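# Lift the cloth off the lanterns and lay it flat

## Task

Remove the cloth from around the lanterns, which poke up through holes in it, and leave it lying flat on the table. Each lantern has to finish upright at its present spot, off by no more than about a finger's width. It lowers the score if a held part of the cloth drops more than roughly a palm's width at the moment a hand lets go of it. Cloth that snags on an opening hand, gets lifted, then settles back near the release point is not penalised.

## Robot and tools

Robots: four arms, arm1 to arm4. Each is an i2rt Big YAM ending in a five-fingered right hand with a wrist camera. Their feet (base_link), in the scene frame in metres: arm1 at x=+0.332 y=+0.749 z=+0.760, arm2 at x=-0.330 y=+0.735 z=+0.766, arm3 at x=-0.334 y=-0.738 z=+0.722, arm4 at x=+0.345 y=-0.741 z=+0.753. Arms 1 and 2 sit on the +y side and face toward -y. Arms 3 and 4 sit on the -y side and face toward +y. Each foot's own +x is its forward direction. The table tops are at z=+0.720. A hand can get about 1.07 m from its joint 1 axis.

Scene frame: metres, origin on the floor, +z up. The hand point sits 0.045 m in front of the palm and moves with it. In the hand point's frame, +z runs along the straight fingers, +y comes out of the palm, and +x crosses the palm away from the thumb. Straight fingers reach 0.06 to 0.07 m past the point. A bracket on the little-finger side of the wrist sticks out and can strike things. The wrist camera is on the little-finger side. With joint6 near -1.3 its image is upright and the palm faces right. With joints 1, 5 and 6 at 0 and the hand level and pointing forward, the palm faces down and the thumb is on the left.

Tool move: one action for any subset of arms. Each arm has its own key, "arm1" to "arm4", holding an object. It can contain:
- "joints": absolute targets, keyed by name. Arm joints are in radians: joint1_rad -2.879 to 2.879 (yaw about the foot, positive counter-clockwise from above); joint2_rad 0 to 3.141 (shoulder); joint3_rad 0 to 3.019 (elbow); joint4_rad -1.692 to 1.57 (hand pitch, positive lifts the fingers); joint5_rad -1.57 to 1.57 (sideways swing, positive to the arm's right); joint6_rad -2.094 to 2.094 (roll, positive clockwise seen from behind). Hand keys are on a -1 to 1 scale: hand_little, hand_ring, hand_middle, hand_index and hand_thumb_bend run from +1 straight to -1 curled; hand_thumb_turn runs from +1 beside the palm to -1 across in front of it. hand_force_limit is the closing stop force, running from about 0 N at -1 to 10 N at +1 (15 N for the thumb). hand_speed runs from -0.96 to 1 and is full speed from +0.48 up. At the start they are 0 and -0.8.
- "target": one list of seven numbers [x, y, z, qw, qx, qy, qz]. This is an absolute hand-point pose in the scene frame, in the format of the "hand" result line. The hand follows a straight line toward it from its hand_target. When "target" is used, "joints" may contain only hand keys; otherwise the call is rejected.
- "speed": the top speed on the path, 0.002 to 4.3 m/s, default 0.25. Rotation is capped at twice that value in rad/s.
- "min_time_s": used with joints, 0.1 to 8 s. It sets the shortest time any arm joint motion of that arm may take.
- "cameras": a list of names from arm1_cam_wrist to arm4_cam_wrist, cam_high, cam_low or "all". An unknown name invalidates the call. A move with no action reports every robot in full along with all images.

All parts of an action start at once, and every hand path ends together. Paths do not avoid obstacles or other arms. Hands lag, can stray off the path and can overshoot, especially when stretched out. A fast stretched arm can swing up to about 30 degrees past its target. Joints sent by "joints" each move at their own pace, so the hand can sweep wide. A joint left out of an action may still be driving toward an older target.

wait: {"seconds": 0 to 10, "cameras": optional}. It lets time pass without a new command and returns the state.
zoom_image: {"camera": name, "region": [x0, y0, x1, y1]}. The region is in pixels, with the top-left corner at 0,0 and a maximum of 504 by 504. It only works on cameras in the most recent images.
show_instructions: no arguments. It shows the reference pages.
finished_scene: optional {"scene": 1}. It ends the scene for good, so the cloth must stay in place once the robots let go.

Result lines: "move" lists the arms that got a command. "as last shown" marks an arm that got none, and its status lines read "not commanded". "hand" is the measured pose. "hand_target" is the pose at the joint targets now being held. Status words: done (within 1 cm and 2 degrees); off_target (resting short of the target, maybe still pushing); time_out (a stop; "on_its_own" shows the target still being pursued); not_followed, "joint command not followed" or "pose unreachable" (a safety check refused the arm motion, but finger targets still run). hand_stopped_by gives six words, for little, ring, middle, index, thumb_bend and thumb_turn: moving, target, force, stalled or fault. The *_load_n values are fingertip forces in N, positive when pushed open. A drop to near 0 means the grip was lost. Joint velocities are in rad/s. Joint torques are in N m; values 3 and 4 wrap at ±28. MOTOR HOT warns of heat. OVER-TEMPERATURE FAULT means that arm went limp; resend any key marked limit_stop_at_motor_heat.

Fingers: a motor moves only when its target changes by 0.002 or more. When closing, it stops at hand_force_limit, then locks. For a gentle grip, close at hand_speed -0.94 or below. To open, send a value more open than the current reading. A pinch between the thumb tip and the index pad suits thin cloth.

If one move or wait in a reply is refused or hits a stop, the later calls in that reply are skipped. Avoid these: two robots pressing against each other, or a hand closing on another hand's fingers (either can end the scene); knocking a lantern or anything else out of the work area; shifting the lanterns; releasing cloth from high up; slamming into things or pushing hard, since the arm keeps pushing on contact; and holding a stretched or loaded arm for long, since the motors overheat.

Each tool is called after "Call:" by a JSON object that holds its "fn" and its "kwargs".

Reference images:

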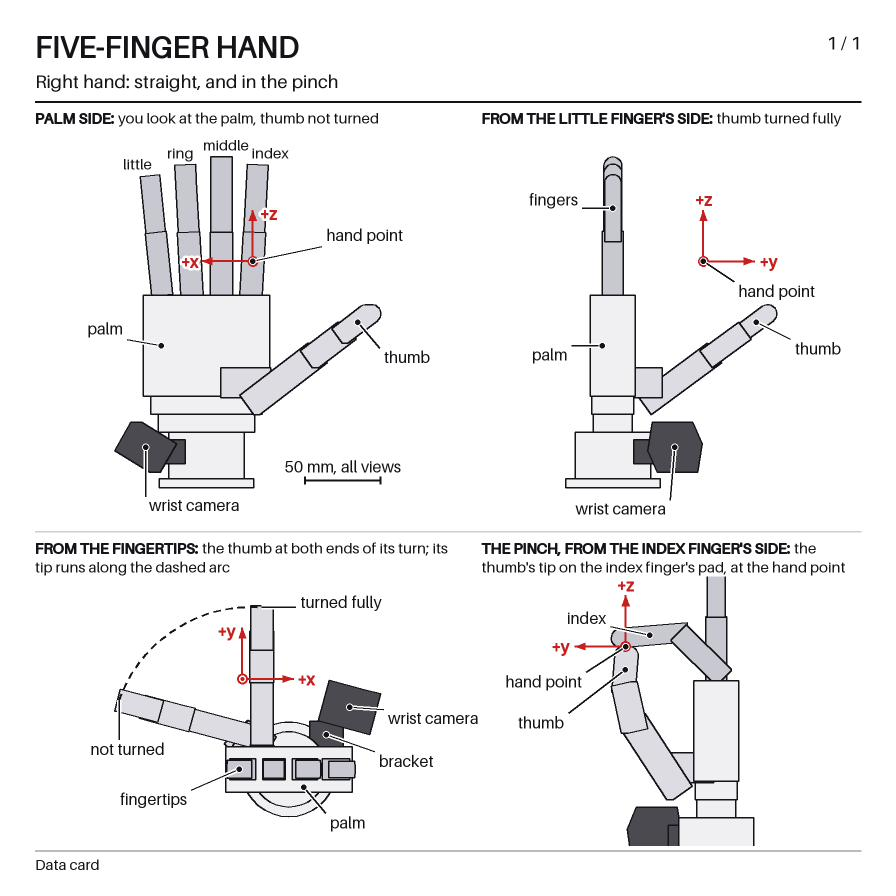

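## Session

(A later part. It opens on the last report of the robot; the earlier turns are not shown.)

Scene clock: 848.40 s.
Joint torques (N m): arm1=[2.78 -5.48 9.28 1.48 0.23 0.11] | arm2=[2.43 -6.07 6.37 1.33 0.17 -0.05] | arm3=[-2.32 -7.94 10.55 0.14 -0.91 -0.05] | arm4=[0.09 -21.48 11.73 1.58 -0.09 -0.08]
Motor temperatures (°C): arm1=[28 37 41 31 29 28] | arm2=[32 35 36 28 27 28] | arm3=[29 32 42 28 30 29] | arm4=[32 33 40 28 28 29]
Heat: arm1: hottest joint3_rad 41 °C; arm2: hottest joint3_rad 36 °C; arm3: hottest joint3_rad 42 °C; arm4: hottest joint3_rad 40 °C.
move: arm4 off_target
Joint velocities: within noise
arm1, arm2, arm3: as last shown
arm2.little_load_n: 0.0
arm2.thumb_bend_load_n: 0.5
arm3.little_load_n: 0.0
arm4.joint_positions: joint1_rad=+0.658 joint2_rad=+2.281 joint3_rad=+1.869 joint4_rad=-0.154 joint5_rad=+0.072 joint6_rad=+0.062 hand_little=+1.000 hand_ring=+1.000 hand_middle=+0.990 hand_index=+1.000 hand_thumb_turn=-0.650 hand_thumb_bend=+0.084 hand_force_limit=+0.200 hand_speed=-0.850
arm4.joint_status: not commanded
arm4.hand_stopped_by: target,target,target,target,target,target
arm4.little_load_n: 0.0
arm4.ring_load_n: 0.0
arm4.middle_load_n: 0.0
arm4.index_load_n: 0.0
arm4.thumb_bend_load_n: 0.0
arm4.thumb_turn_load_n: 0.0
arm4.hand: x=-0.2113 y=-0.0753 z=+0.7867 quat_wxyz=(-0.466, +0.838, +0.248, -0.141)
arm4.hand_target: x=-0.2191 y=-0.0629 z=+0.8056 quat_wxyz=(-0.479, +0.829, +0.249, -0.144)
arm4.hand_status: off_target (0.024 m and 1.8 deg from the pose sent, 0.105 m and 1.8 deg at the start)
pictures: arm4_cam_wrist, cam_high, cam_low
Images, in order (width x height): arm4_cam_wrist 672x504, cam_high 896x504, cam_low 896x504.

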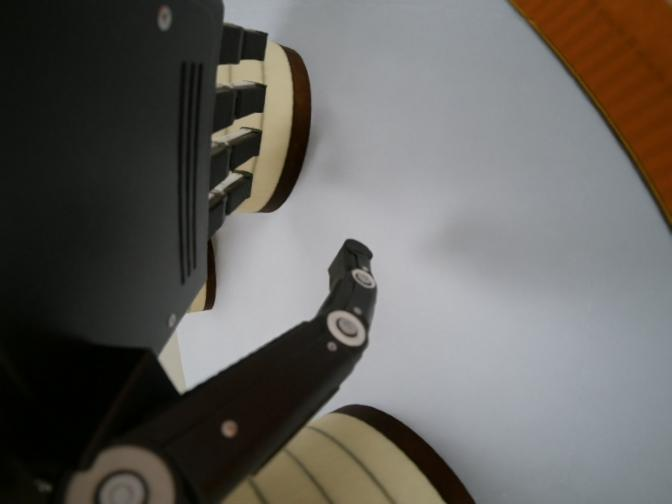

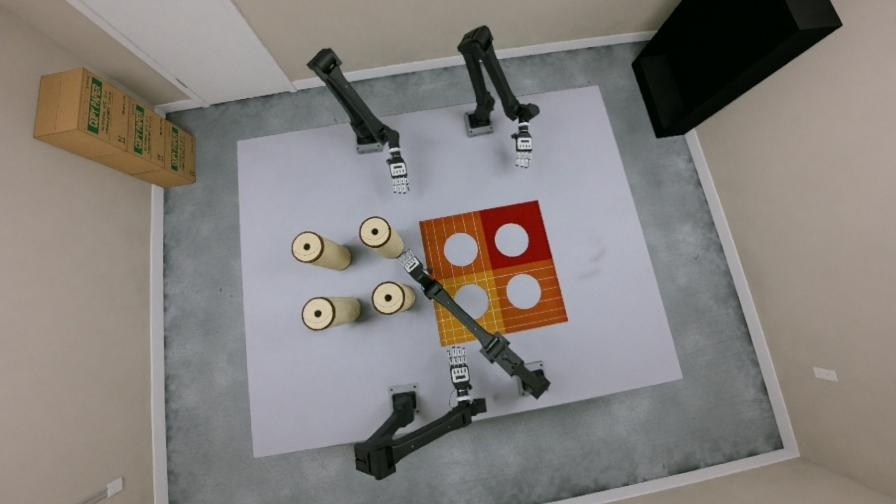

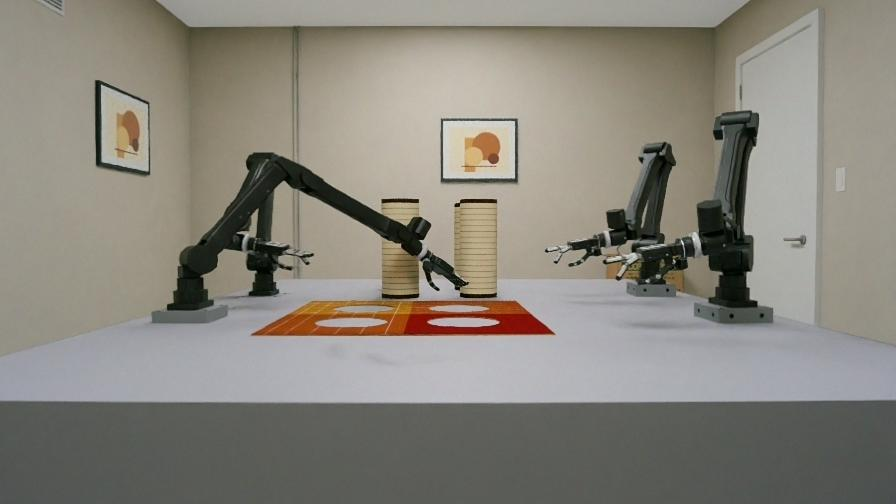

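Call:
{"fn": "move", "kwargs": {"arm4": {"target": [-0.238, -0.035, 0.810, 0.4788, -0.8293, -0.2496, 0.1441], "speed": 0.04}, "cameras": ["cam_high", "cam_low"]}}

Call:
{"fn": "zoom_image", "kwargs": {"camera": "cam_high", "region": [270, 180, 470, 370]}}

Call:
{"fn": "zoom_image", "kwargs": {"camera": "cam_low", "region": [350, 190, 550, 320]}}

Scene clock: 857.97 s.
Joint torques (N m): arm1=[2.61 -5.25 9.1 1.33 0.26 0.08] | arm2=[2.49 -6.07 6.37 1.33 0.17 -0.05] | arm3=[-2.37 -7.88 10.61 0.16 -0.91 -0.05] | arm4=[-0.15 -22.59 12.15 1.58 -0.1 -0.08]
Motor temperatures (°C): arm1=[28 36 41 31 29 28] | arm2=[32 34 36 28 27 28] | arm3=[29 32 42 28 30 29] | arm4=[32 34 41 28 28 29]
Heat: arm1: hottest joint3_rad 41 °C; arm2: hottest joint3_rad 36 °C; arm3: hottest joint3_rad 42 °C; arm4: hottest joint3_rad 41 °C.
move: arm4 off_target
Joint velocities: within noise
arm1, arm2, arm3: as last shown
arm3.index_load_n: -0.5
arm3.thumb_bend_load_n: 0.5
arm4.joint_positions: joint1_rad=+0.658 joint2_rad=+2.372 joint3_rad=+2.054 joint4_rad=-0.246 joint5_rad=+0.069 joint6_rad=+0.060 hand_little=+1.000 hand_ring=+1.000 hand_middle=+0.990 hand_index=+1.000 hand_thumb_turn=-0.650 hand_thumb_bend=+0.084 hand_force_limit=+0.200 hand_speed=-0.850
arm4.joint_status: not commanded
arm4.hand_stopped_by: target,target,target,target,target,target
arm4.little_load_n: 0.0
arm4.ring_load_n: 0.0
arm4.middle_load_n: 0.0
arm4.index_load_n: 0.0
arm4.thumb_bend_load_n: 0.0
arm4.thumb_turn_load_n: 0.0
arm4.hand: x=-0.2326 y=-0.0495 z=+0.7917 quat_wxyz=(-0.465, +0.837, +0.250, -0.142)
arm4.hand_target: x=-0.2370 y=-0.0360 z=+0.8105 quat_wxyz=(-0.479, +0.829, +0.249, -0.144)
arm4.hand_status: off_target (0.024 m and 1.8 deg from the pose sent, 0.054 m and 1.8 deg at the start)
Images, in order (width x height): cam_high 896x504, cam_low 896x504.

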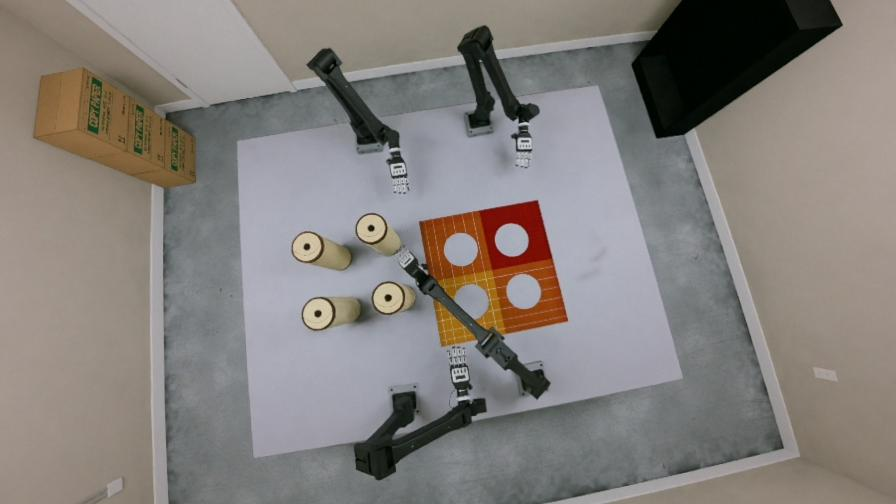

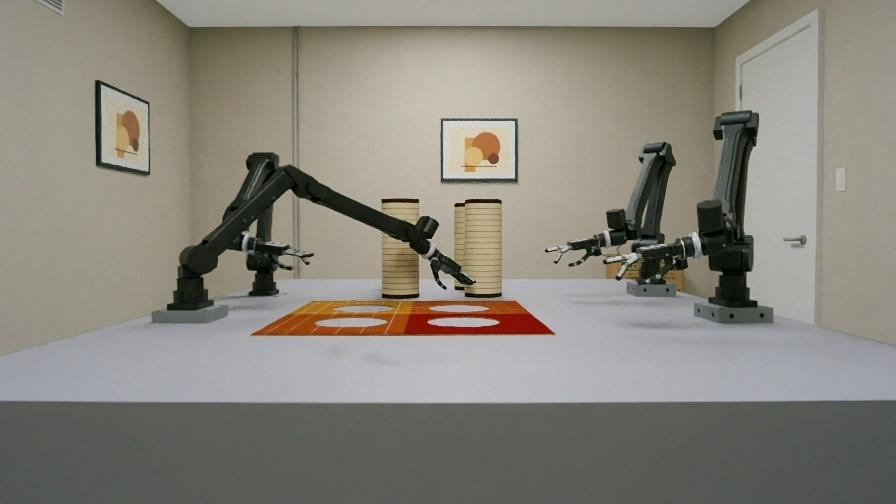

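Scaled by 2.520 from the camera's image (finer frame: 1280x720).

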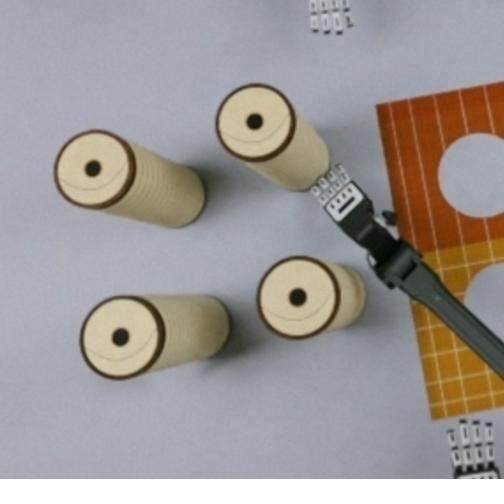

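Scaled by 2.520 from the camera's image (finer frame: 1280x720).

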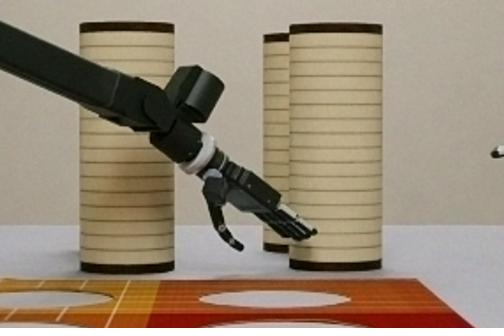

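Call:
{"fn": "move", "kwargs": {"arm4": {"target": [-0.165, -0.145, 0.825, 0.4788, -0.8293, -0.2496, 0.1441], "speed": 0.08}, "arm3": {"joints": {"joint1_rad": -2.3}, "min_time_s": 3}}}

Call:
{"fn": "move", "kwargs": {"arm4": {"target": [-0.02, -0.30, 0.95, 0.4788, -0.8293, -0.2496, 0.1441], "speed": 0.2}, "cameras": ["cam_high"]}}

Call:
{"fn": "zoom_image", "kwargs": {"camera": "cam_high", "region": [270, 180, 470, 370]}}

Scene clock: 888.67 s.
Joint torques (N m): arm1=[2.96 -5.25 8.95 1.09 0.24 0.1] | arm2=[2.43 -6.01 6.39 1.35 0.17 -0.05] | arm3=[-1.79 -8.06 10.65 0.18 -0.92 -0.07] | arm4=[1.32 -21.19 7.35 2.73 0.09 0.01]
Motor temperatures (°C): arm1=[28 36 42 31 29 28] | arm2=[31 34 37 27 27 28] | arm3=[29 32 43 28 30 29] | arm4=[32 34 43 28 27 29]
Heat: arm1: hottest joint3_rad 42 °C; arm2: hottest joint3_rad 37 °C; arm3: hottest joint3_rad 43 °C; arm4: hottest joint3_rad 43 °C.
move: arm3 done; arm4 off_target
Joint velocities: within noise
arm1, arm2: as last shown
arm2.middle_load_n: -0.5
arm2.thumb_bend_load_n: 0.0
arm3.joint_positions: joint1_rad=-2.296 joint2_rad=+1.337 joint3_rad=+0.671 joint4_rad=-0.831 joint5_rad=-1.400 joint6_rad=-1.444 hand_little=+1.000 hand_ring=+1.000 hand_middle=+1.000 hand_index=+0.500 hand_thumb_turn=-0.650 hand_thumb_bend=+0.083 hand_force_limit=+0.200 hand_speed=-0.850
arm3.joint_status: all done
arm3.hand_stopped_by: target,target,target,target,target,target
arm3.little_load_n: 0.0
arm3.ring_load_n: 0.0
arm3.middle_load_n: 0.0
arm3.index_load_n: 0.0
arm3.thumb_bend_load_n: 0.0
arm3.thumb_turn_load_n: 0.0
arm3.hand: x=-0.0102 y=-0.7953 z=+0.8371 quat_wxyz=(-0.601, +0.702, -0.306, +0.229)
arm3.hand_target: x=+0.0005 y=-0.8070 z=+0.8517 quat_wxyz=(-0.594, +0.707, -0.292, +0.248)
arm3.hand_status: not commanded
arm4.joint_positions: joint1_rad=+0.658 joint2_rad=+2.050 joint3_rad=+1.511 joint4_rad=-0.044 joint5_rad=+0.078 joint6_rad=+0.060 hand_little=+1.000 hand_ring=+1.000 hand_middle=+0.990 hand_index=+1.000 hand_thumb_turn=-0.650 hand_thumb_bend=+0.084 hand_force_limit=+0.200 hand_speed=-0.850
arm4.joint_status: not commanded
arm4.hand_stopped_by: target,target,target,target,target,target
arm4.little_load_n: 0.0
arm4.ring_load_n: 0.0
arm4.middle_load_n: -0.5
arm4.index_load_n: 0.0
arm4.thumb_bend_load_n: 0.0
arm4.thumb_turn_load_n: 0.0
arm4.hand: x=-0.1548 y=-0.1445 z=+0.8011 quat_wxyz=(-0.460, +0.842, +0.249, -0.135)
arm4.hand_target: x=-0.1647 y=-0.1452 z=+0.8250 quat_wxyz=(-0.479, +0.829, +0.250, -0.144)
arm4.hand_status: off_target (0.026 m and 2.8 deg from the pose sent, 0.122 m and 1.8 deg at the start)
pictures: none

Scene clock: 890.60 s.
Joint torques (N m): arm1=[2.49 -6.36 9.29 1.1 0.22 0.11] | arm2=[2.43 -6.01 6.37 1.35 0.17 -0.05] | arm3=[-2.43 -7.94 10.58 0.12 -0.91 -0.05] | arm4=[-0.5 -9.7 8.03 1.62 -0.09 -0.08]
Motor temperatures (°C): arm1=[28 36 42 31 29 28] | arm2=[31 34 37 27 27 28] | arm3=[29 32 43 28 30 29] | arm4=[32 34 43 28 27 29]
Heat: arm1: hottest joint3_rad 42 °C; arm2: hottest joint3_rad 37 °C; arm3: hottest joint3_rad 43 °C; arm4: hottest joint3_rad 43 °C.
move: arm4 done
Joint velocities: within noise
arm1, arm2, arm3: as last shown
arm2.ring_load_n: -0.5
arm2.middle_load_n: 0.0
arm3.middle_load_n: -0.5
arm4.joint_positions: joint1_rad=+0.644 joint2_rad=+1.371 joint3_rad=+1.011 joint4_rad=-0.160 joint5_rad=+0.051 joint6_rad=+0.050 hand_little=+1.000 hand_ring=+1.000 hand_middle=+0.990 hand_index=+1.000 hand_thumb_turn=-0.650 hand_thumb_bend=+0.084 hand_force_limit=+0.200 hand_speed=-0.850
arm4.joint_status: not commanded
arm4.hand_stopped_by: target,target,target,target,target,target
arm4.little_load_n: -0.5
arm4.ring_load_n: 0.0
arm4.middle_load_n: 0.0
arm4.index_load_n: 0.0
arm4.thumb_bend_load_n: 0.0
arm4.thumb_turn_load_n: 0.0
arm4.hand: x=-0.0262 y=-0.3022 z=+0.9531 quat_wxyz=(-0.483, +0.826, +0.248, -0.150)
arm4.hand_target: x=-0.0200 y=-0.3000 z=+0.9502 quat_wxyz=(-0.479, +0.829, +0.249, -0.144)
arm4.hand_status: done (0.007 m and 0.9 deg from the pose sent, 0.254 m and 2.8 deg at the start)
Images, in order (width x height): cam_high 896x504.

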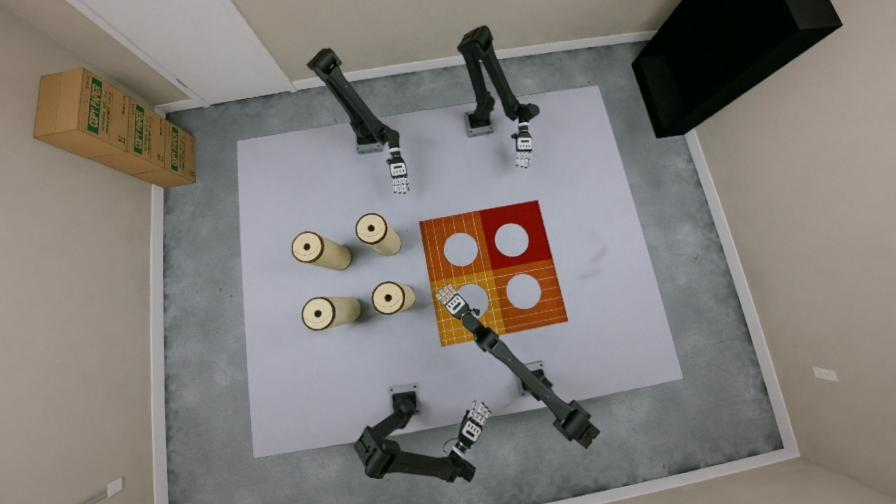

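Scaled by 2.520 from the camera's image (finer frame: 1280x720).

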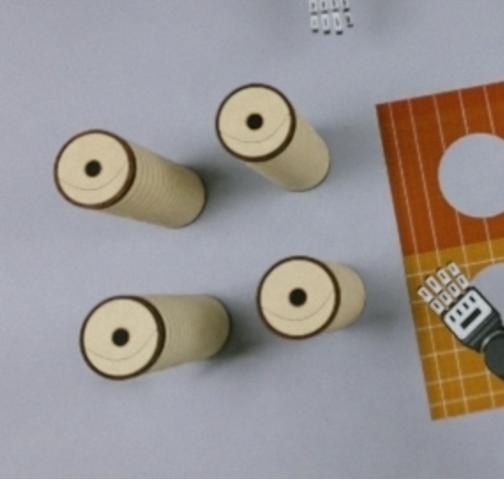

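Call:
{"fn": "move", "kwargs": {"arm4": {"target": [-0.205, -0.44, 0.95, 0.4916, -0.8515, -0.1578, 0.0911], "speed": 0.2}}}

Call:
{"fn": "move", "kwargs": {"arm4": {"target": [-0.212, -0.425, 0.805, 0.4916, -0.8515, -0.1578, 0.0911], "speed": 0.12}, "cameras": ["cam_high", "cam_low"]}}

Call:
{"fn": "zoom_image", "kwargs": {"camera": "cam_high", "region": [270, 180, 470, 370]}}

Call:
{"fn": "zoom_image", "kwargs": {"camera": "cam_low", "region": [350, 190, 550, 320]}}

Scene clock: 896.77 s.
Joint torques (N m): arm1=[3.19 -5.48 9.05 1.43 0.24 0.1] | arm2=[2.43 -6.07 6.38 1.33 0.17 -0.05] | arm3=[-2.37 -7.77 10.59 0.14 -0.93 -0.05] | arm4=[0.85 -12.04 11.44 1.32 0.44 0.12]
Motor temperatures (°C): arm1=[28 36 43 31 29 28] | arm2=[31 34 37 27 27 28] | arm3=[29 32 43 28 30 29] | arm4=[32 34 43 28 27 28]
Heat: arm1: hottest joint3_rad 43 °C; arm2: hottest joint3_rad 37 °C; arm3: hottest joint3_rad 43 °C; arm4: hottest joint3_rad 43 °C.
move: arm4 off_target
Joint velocities: within noise
arm1, arm2, arm3: as last shown
arm2.ring_load_n: 0.0
arm3.middle_load_n: 0.0
arm4.joint_positions: joint1_rad=+1.183 joint2_rad=+1.556 joint3_rad=+1.199 joint4_rad=-0.393 joint5_rad=+0.679 joint6_rad=+0.498 hand_little=+1.000 hand_ring=+1.000 hand_middle=+0.990 hand_index=+1.000 hand_thumb_turn=-0.650 hand_thumb_bend=+0.084 hand_force_limit=+0.200 hand_speed=-0.850
arm4.joint_status: not commanded
arm4.hand_stopped_by: target,target,target,target,target,target
arm4.little_load_n: 0.0
arm4.ring_load_n: 0.0
arm4.middle_load_n: 0.0
arm4.index_load_n: 0.0
arm4.thumb_bend_load_n: 0.0
arm4.thumb_turn_load_n: 0.0
arm4.hand: x=-0.1913 y=-0.4482 z=+0.9268 quat_wxyz=(-0.483, +0.855, +0.172, -0.078)
arm4.hand_target: x=-0.2040 y=-0.4406 z=+0.9501 quat_wxyz=(-0.492, +0.851, +0.158, -0.091)
arm4.hand_status: off_target (0.028 m and 2.5 deg from the pose sent, 0.226 m and 12.7 deg at the start)
pictures: none

Scene clock: 898.63 s.
Joint torques (N m): arm1=[2.55 -5.36 9.13 1.39 0.26 0.11] | arm2=[2.43 -6.01 6.38 1.33 0.16 -0.05] | arm3=[-2.67 -7.94 10.66 0.14 -0.92 -0.06] | arm4=[-0.62 -14.33 6.75 2.48 0.29 -0.01]
Motor temperatures (°C): arm1=[28 36 43 31 29 28] | arm2=[31 34 37 27 27 28] | arm3=[29 32 43 28 30 29] | arm4=[32 34 43 28 27 28]
Heat: arm1: hottest joint3_rad 43 °C; arm2: hottest joint3_rad 37 °C; arm3: hottest joint3_rad 43 °C; arm4: hottest joint3_rad 43 °C.
move: arm4 done
Joint velocities: within noise
arm1.joint_positions: joint1_rad=+0.895 joint2_rad=+1.190 joint3_rad=+0.265 joint4_rad=+0.560 joint5_rad=+1.048 joint6_rad=+0.294 hand_little=+1.000 hand_ring=+1.000 hand_middle=+1.000 hand_index=+0.400 hand_thumb_turn=-0.650 hand_thumb_bend=+0.092 hand_force_limit=+0.200 hand_speed=-0.850
arm1.joint_status: not commanded
arm1.hand_stopped_by: target,target,target,target,force,target
arm1.little_load_n: 0.0
arm1.ring_load_n: 0.0
arm1.middle_load_n: 0.0
arm1.index_load_n: 0.0
arm1.thumb_bend_load_n: 0.0
arm1.thumb_turn_load_n: 0.0
arm1.hand: x=+0.5322 y=+0.4223 z=+0.8391 quat_wxyz=(+0.053, -0.042, -0.769, +0.636)
arm1.hand_target: x=+0.5438 y=+0.4201 z=+0.8500 quat_wxyz=(+0.039, -0.047, -0.765, +0.642)
arm1.hand_status: not commanded
arm2.joint_positions: joint1_rad=+0.822 joint2_rad=+1.237 joint3_rad=+0.265 joint4_rad=+0.750 joint5_rad=+0.730 joint6_rad=+0.151 hand_little=+1.000 hand_ring=+1.000 hand_middle=+1.000 hand_index=+0.400 hand_thumb_turn=-0.650 hand_thumb_bend=+0.083 hand_force_limit=+0.200 hand_speed=-0.850
arm2.joint_status: not commanded
arm2.hand_stopped_by: target,target,target,target,target,target
arm2.little_load_n: -0.5
arm2.ring_load_n: 0.0
arm2.middle_load_n: 0.0
arm2.index_load_n: 0.0
arm2.thumb_bend_load_n: 0.0
arm2.thumb_turn_load_n: 0.0
arm2.hand: x=-0.1204 y=+0.3749 z=+0.8542 quat_wxyz=(-0.010, +0.010, -0.763, +0.647)
arm2.hand_target: x=-0.1201 y=+0.3799 z=+0.8501 quat_wxyz=(-0.011, +0.013, -0.766, +0.643)
arm2.hand_status: not commanded
arm3: as last shown
arm4.joint_positions: joint1_rad=+1.172 joint2_rad=+1.774 joint3_rad=+1.092 joint4_rad=-0.049 joint5_rad=+0.669 joint6_rad=+0.498 hand_little=+1.000 hand_ring=+1.000 hand_middle=+0.990 hand_index=+1.000 hand_thumb_turn=-0.650 hand_thumb_bend=+0.084 hand_force_limit=+0.200 hand_speed=-0.850
arm4.joint_status: not commanded
arm4.hand_stopped_by: target,target,target,target,target,target
arm4.little_load_n: 0.0
arm4.ring_load_n: 0.0
arm4.middle_load_n: 0.0
arm4.index_load_n: 0.0
arm4.thumb_bend_load_n: 0.0
arm4.thumb_turn_load_n: 0.0
arm4.hand: x=-0.2106 y=-0.4334 z=+0.7999 quat_wxyz=(-0.485, +0.854, +0.166, -0.085)
arm4.hand_target: x=-0.2119 y=-0.4251 z=+0.8051 quat_wxyz=(-0.492, +0.852, +0.158, -0.091)
arm4.hand_status: done (0.010 m and 1.4 deg from the pose sent, 0.126 m and 2.5 deg at the start)
Images, in order (width x height): cam_high 896x504, cam_low 896x504.

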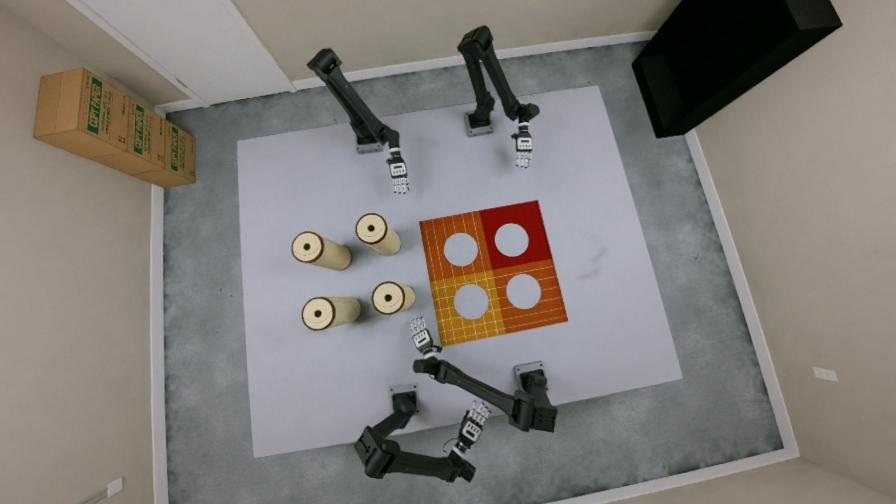

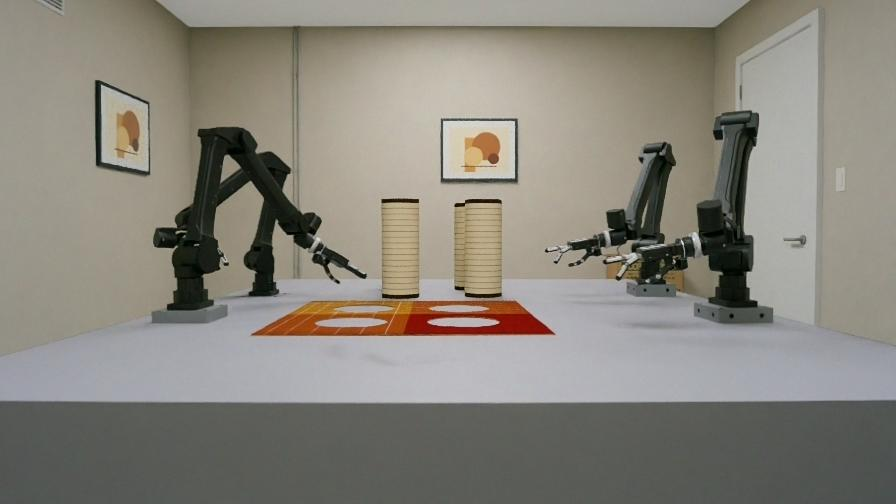

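Scaled by 2.520 from the camera's image (finer frame: 1280x720).

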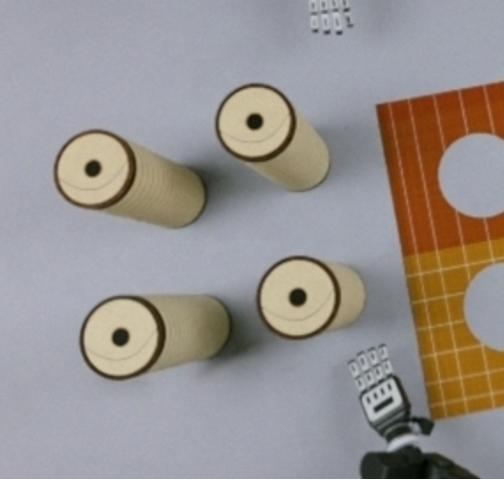

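Scaled by 2.520 from the camera's image (finer frame: 1280x720).

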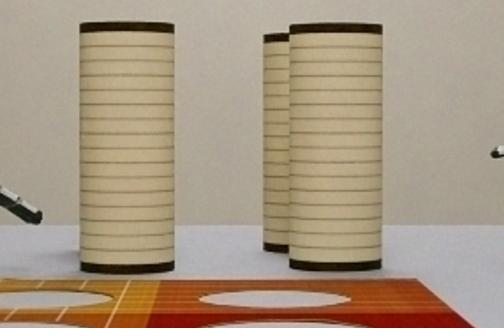

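Call:
{"fn": "move", "kwargs": {"arm4": {"target": [-0.2335, -0.365, 0.808, 0.4916, -0.8515, -0.1578, 0.0911], "speed": 0.05}, "cameras": ["cam_high", "cam_low"]}}

Call:
{"fn": "zoom_image", "kwargs": {"camera": "cam_high", "region": [270, 180, 470, 370]}}

Call:
{"fn": "zoom_image", "kwargs": {"camera": "cam_low", "region": [350, 190, 550, 320]}}

Scene clock: 907.70 s.
Joint torques (N m): arm1=[2.73 -5.89 8.98 1.39 0.22 0.07] | arm2=[2.43 -6.01 6.37 1.35 0.17 -0.05] | arm3=[-2.61 -7.82 10.61 0.14 -0.91 -0.04] | arm4=[-0.62 -14.56 9.99 2.24 0.23 -0.06]
Motor temperatures (°C): arm1=[28 36 43 31 29 28] | arm2=[31 34 37 27 27 28] | arm3=[29 32 43 28 30 29] | arm4=[32 33 43 28 28 28]
Heat: arm1: hottest joint3_rad 43 °C; arm2: hottest joint3_rad 37 °C; arm3: hottest joint3_rad 43 °C; arm4: hottest joint3_rad 43 °C.
move: arm4 off_target
Joint velocities: within noise
arm1, arm2, arm3: as last shown
arm4.joint_positions: joint1_rad=+1.086 joint2_rad=+1.852 joint3_rad=+1.184 joint4_rad=-0.049 joint5_rad=+0.605 joint6_rad=+0.439 hand_little=+1.000 hand_ring=+1.000 hand_middle=+0.990 hand_index=+1.000 hand_thumb_turn=-0.650 hand_thumb_bend=+0.084 hand_force_limit=+0.200 hand_speed=-0.850
arm4.joint_status: not commanded
arm4.hand_stopped_by: target,target,target,target,target,target
arm4.little_load_n: 0.0
arm4.ring_load_n: 0.0
arm4.middle_load_n: 0.0
arm4.index_load_n: 0.0
arm4.thumb_bend_load_n: 0.0
arm4.thumb_turn_load_n: 0.0
arm4.hand: x=-0.2166 y=-0.3805 z=+0.7903 quat_wxyz=(-0.478, +0.859, +0.166, -0.078)
arm4.hand_target: x=-0.2321 y=-0.3656 z=+0.8086 quat_wxyz=(-0.492, +0.851, +0.158, -0.091)
arm4.hand_status: off_target (0.029 m and 2.6 deg from the pose sent, 0.073 m and 1.4 deg at the start)
Images, in order (width x height): cam_high 896x504, cam_low 896x504.

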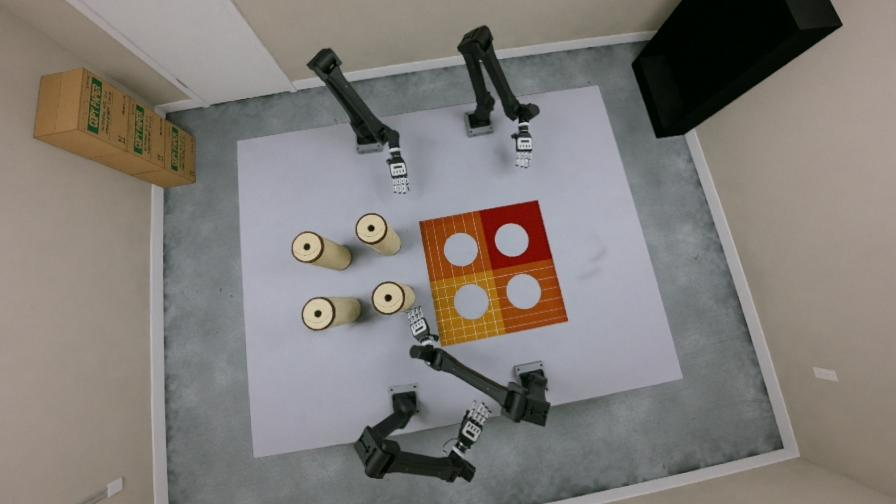

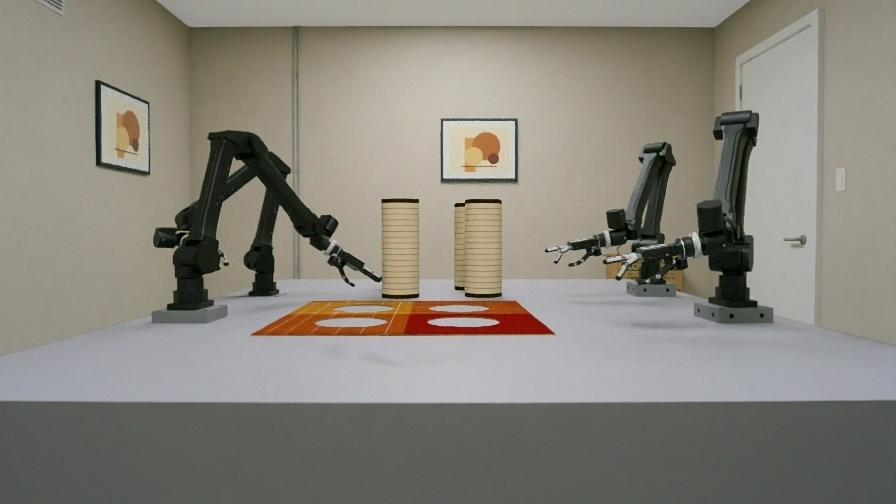

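Scaled by 2.520 from the camera's image (finer frame: 1280x720).

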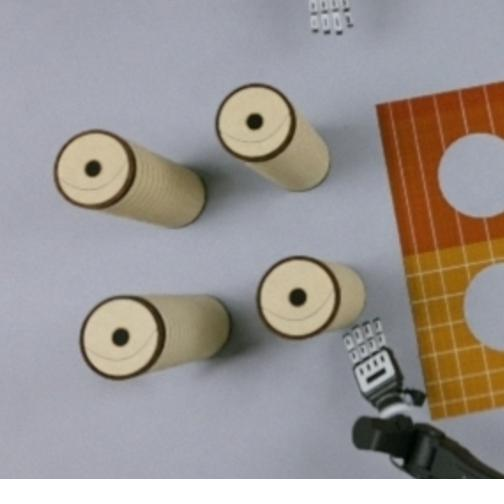

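Scaled by 2.520 from the camera's image (finer frame: 1280x720).

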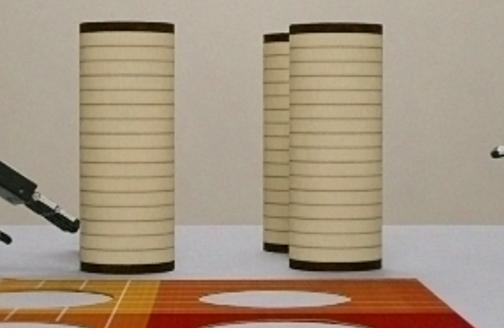

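Call:
{"fn": "move", "kwargs": {"arm4": {"target": [-0.248, -0.372, 0.812, 0.4916, -0.8515, -0.1578, 0.0911], "speed": 0.05}}}

Call:
{"fn": "move", "kwargs": {"arm4": {"target": [-0.254, -0.349, 0.814, 0.4916, -0.8515, -0.1578, 0.0911], "speed": 0.04}, "cameras": ["cam_high", "cam_low"]}}

Call:
{"fn": "zoom_image", "kwargs": {"camera": "cam_high", "region": [270, 180, 470, 370]}}

Call:
{"fn": "zoom_image", "kwargs": {"camera": "cam_low", "region": [350, 190, 550, 320]}}

Scene clock: 915.90 s.
Joint torques (N m): arm1=[3.31 -5.3 9.13 1.51 0.24 0.1] | arm2=[2.43 -6.07 6.38 1.35 0.17 -0.05] | arm3=[-2.55 -8 10.52 0.13 -0.9 -0.04] | arm4=[1.32 -14.92 10.04 1.37 0.4 0.1]
Motor temperatures (°C): arm1=[28 36 43 31 29 28] | arm2=[31 34 37 27 27 28] | arm3=[29 32 43 28 30 29] | arm4=[32 34 43 28 28 28]
Heat: arm1: hottest joint3_rad 43 °C; arm2: hottest joint3_rad 37 °C; arm3: hottest joint3_rad 43 °C; arm4: hottest joint3_rad 43 °C.
move: arm4 off_target
Joint velocities: within noise
arm1, arm2, arm3: as last shown
arm1.index_load_n: -0.5
arm2.little_load_n: 0.0
arm3.thumb_turn_load_n: 0.5
arm4.joint_positions: joint1_rad=+1.088 joint2_rad=+1.867 joint3_rad=+1.224 joint4_rad=-0.057 joint5_rad=+0.618 joint6_rad=+0.439 hand_little=+1.000 hand_ring=+1.000 hand_middle=+0.990 hand_index=+1.000 hand_thumb_turn=-0.650 hand_thumb_bend=+0.084 hand_force_limit=+0.200 hand_speed=-0.850
arm4.joint_status: not commanded
arm4.hand_stopped_by: target,target,target,target,target,target
arm4.little_load_n: 0.0
arm4.ring_load_n: 0.0
arm4.middle_load_n: 0.0
arm4.index_load_n: 0.0
arm4.thumb_bend_load_n: 0.0
arm4.thumb_turn_load_n: -0.5
arm4.hand: x=-0.2285 y=-0.3733 z=+0.7988 quat_wxyz=(-0.486, +0.856, +0.161, -0.080)
arm4.hand_target: x=-0.2472 y=-0.3726 z=+0.8123 quat_wxyz=(-0.492, +0.851, +0.158, -0.091)
arm4.hand_status: off_target (0.024 m and 1.6 deg from the pose sent, 0.039 m and 2.5 deg at the start)
pictures: none

Scene clock: 917.00 s.
Joint torques (N m): arm1=[3.08 -5.89 9.03 1.36 0.25 0.11] | arm2=[2.37 -6.01 6.35 1.36 0.17 -0.05] | arm3=[-2.43 -7.77 10.59 0.2 -0.93 -0.05] | arm4=[-0.62 -15.38 10.33 1.37 0.24 -0.05]
Motor temperatures (°C): arm1=[28 36 43 31 29 28] | arm2=[31 34 37 27 27 28] | arm3=[29 32 43 28 30 29] | arm4=[32 34 43 28 28 28]
Heat: arm1: hottest joint3_rad 43 °C; arm2: hottest joint3_rad 37 °C; arm3: hottest joint3_rad 43 °C; arm4: hottest joint3_rad 43 °C.
move: arm4 off_target
Joint velocities: within noise
arm1, arm2, arm3: as last shown
arm1.index_load_n: 0.0
arm2.ring_load_n: -0.5
arm3.middle_load_n: -0.5
arm3.thumb_bend_load_n: 0.5
arm3.thumb_turn_load_n: 0.0
arm4.joint_positions: joint1_rad=+1.080 joint2_rad=+1.898 joint3_rad=+1.274 joint4_rad=-0.064 joint5_rad=+0.598 joint6_rad=+0.432 hand_little=+1.000 hand_ring=+1.000 hand_middle=+0.990 hand_index=+1.000 hand_thumb_turn=-0.650 hand_thumb_bend=+0.084 hand_force_limit=+0.200 hand_speed=-0.850
arm4.joint_status: not commanded
arm4.hand_stopped_by: target,target,target,target,target,target
arm4.little_load_n: 0.0
arm4.ring_load_n: 0.0
arm4.middle_load_n: 0.0
arm4.index_load_n: -0.5
arm4.thumb_bend_load_n: 0.0
arm4.thumb_turn_load_n: 0.0
arm4.hand: x=-0.2430 y=-0.3636 z=+0.8001 quat_wxyz=(-0.484, +0.855, +0.163, -0.087)
arm4.hand_target: x=-0.2531 y=-0.3494 z=+0.8145 quat_wxyz=(-0.492, +0.851, +0.158, -0.091)
arm4.hand_status: off_target (0.023 m and 1.2 deg from the pose sent, 0.038 m and 1.6 deg at the start)
Images, in order (width x height): cam_high 896x504, cam_low 896x504.

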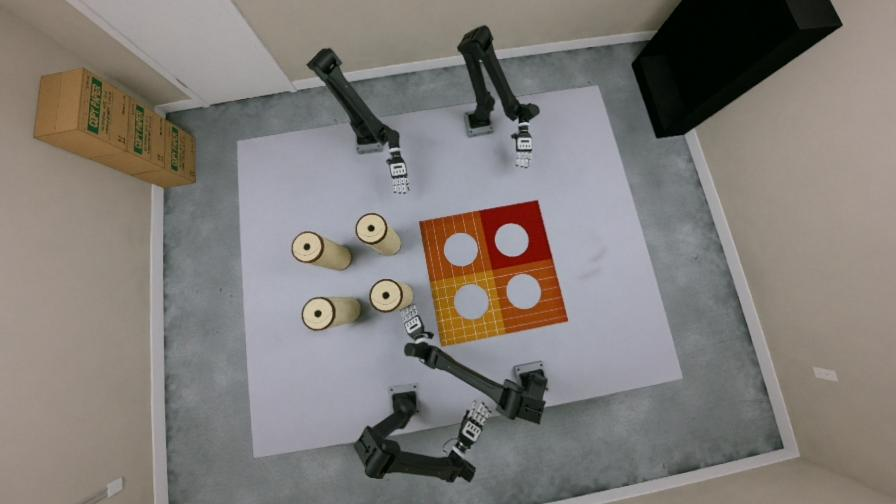

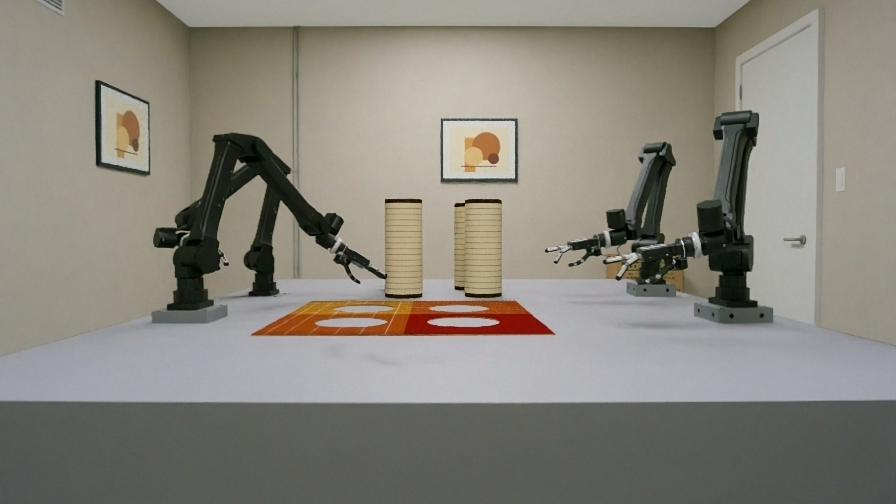

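Scaled by 2.520 from the camera's image (finer frame: 1280x720).

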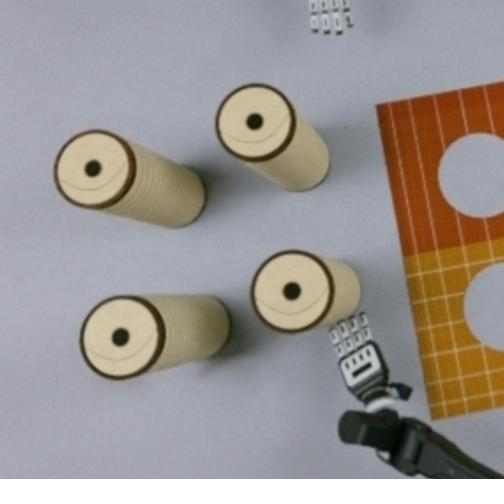

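Scaled by 2.520 from the camera's image (finer frame: 1280x720).

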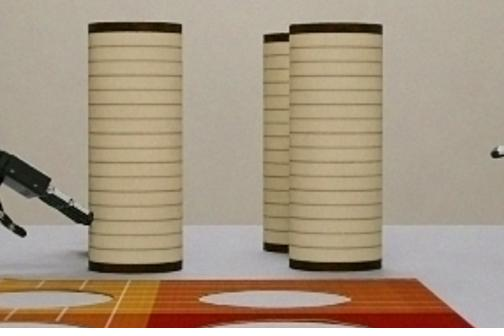

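Call:
{"fn": "move", "kwargs": {"arm4": {"target": [-0.212, -0.440, 0.85, 0.4916, -0.8515, -0.1578, 0.0911], "speed": 0.1}, "cameras": ["cam_high", "cam_low"]}}

Call:
{"fn": "zoom_image", "kwargs": {"camera": "cam_high", "region": [270, 180, 470, 370]}}

Call:
{"fn": "zoom_image", "kwargs": {"camera": "cam_low", "region": [240, 190, 600, 350]}}

Scene clock: 926.27 s.
Joint torques (N m): arm1=[3.14 -6.24 9.25 1.09 0.28 0.07] | arm2=[2.43 -6.01 6.38 1.35 0.17 -0.05] | arm3=[-2.49 -7.82 10.62 0.12 -0.91 -0.05] | arm4=[1.03 -15.33 7.05 1.31 0.43 0.12]
Motor temperatures (°C): arm1=[28 35 43 31 29 28] | arm2=[31 34 37 27 27 28] | arm3=[29 32 43 28 30 29] | arm4=[32 34 43 28 28 28]
Heat: arm1: hottest joint3_rad 43 °C; arm2: hottest joint3_rad 37 °C; arm3: hottest joint3_rad 43 °C; arm4: hottest joint3_rad 43 °C.
move: arm4 off_target
Joint velocities: within noise
arm1, arm2, arm3: as last shown
arm2.ring_load_n: 0.0
arm3.middle_load_n: 0.0
arm4.joint_positions: joint1_rad=+1.178 joint2_rad=+1.711 joint3_rad=+1.126 joint4_rad=-0.141 joint5_rad=+0.685 joint6_rad=+0.505 hand_little=+1.000 hand_ring=+1.000 hand_middle=+0.990 hand_index=+1.000 hand_thumb_turn=-0.650 hand_thumb_bend=+0.084 hand_force_limit=+0.200 hand_speed=-0.850
arm4.joint_status: not commanded
arm4.hand_stopped_by: target,target,target,target,target,target
arm4.little_load_n: 0.0
arm4.ring_load_n: 0.0
arm4.middle_load_n: 0.0
arm4.index_load_n: -0.5
arm4.thumb_bend_load_n: 0.0
arm4.thumb_turn_load_n: 0.0
arm4.hand: x=-0.2110 y=-0.4353 z=+0.8396 quat_wxyz=(-0.490, +0.852, +0.161, -0.085)
arm4.hand_target: x=-0.2120 y=-0.4398 z=+0.8498 quat_wxyz=(-0.492, +0.852, +0.158, -0.091)
arm4.hand_status: off_target (0.011 m and 0.8 deg from the pose sent, 0.096 m and 1.2 deg at the start)
Images, in order (width x height): cam_high 896x504, cam_low 896x504.

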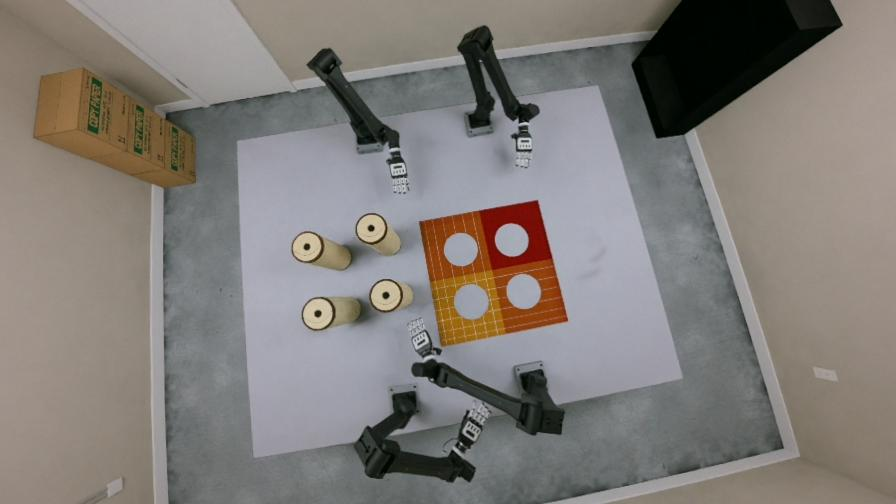

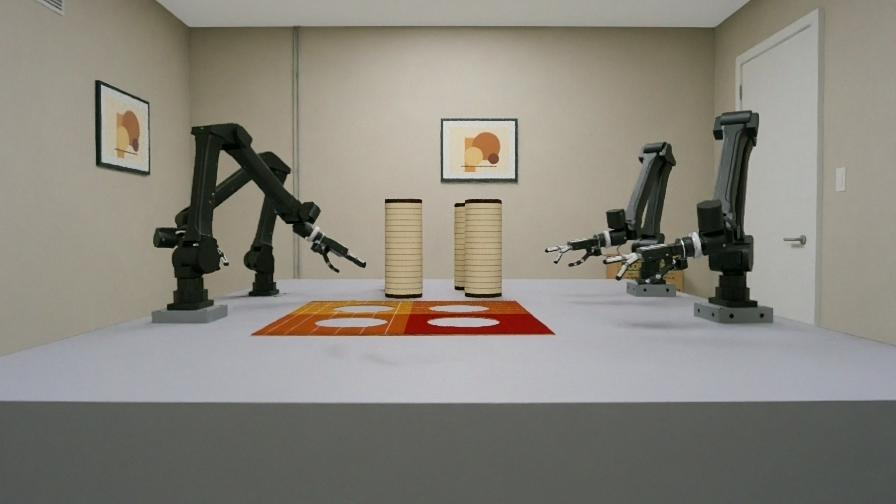

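Scaled by 2.520 from the camera's image (finer frame: 1280x720).

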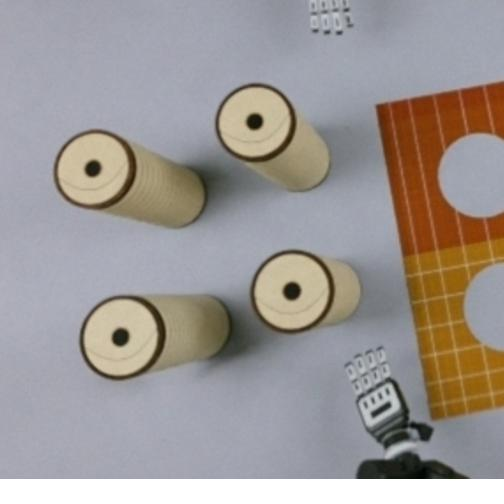

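Scaled by 1.400 from the camera's image (finer frame: 1280x720).

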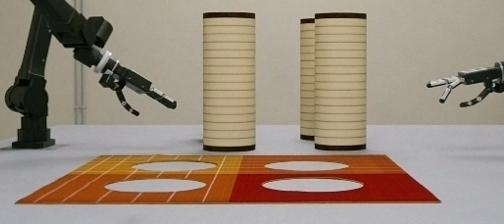

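All four lanterns are standing within about 6 mm of where they started, and the cloth lies flat on the table.

Call:
{"fn": "finished_scene", "kwargs": {}}

The scene is finished: the task was done.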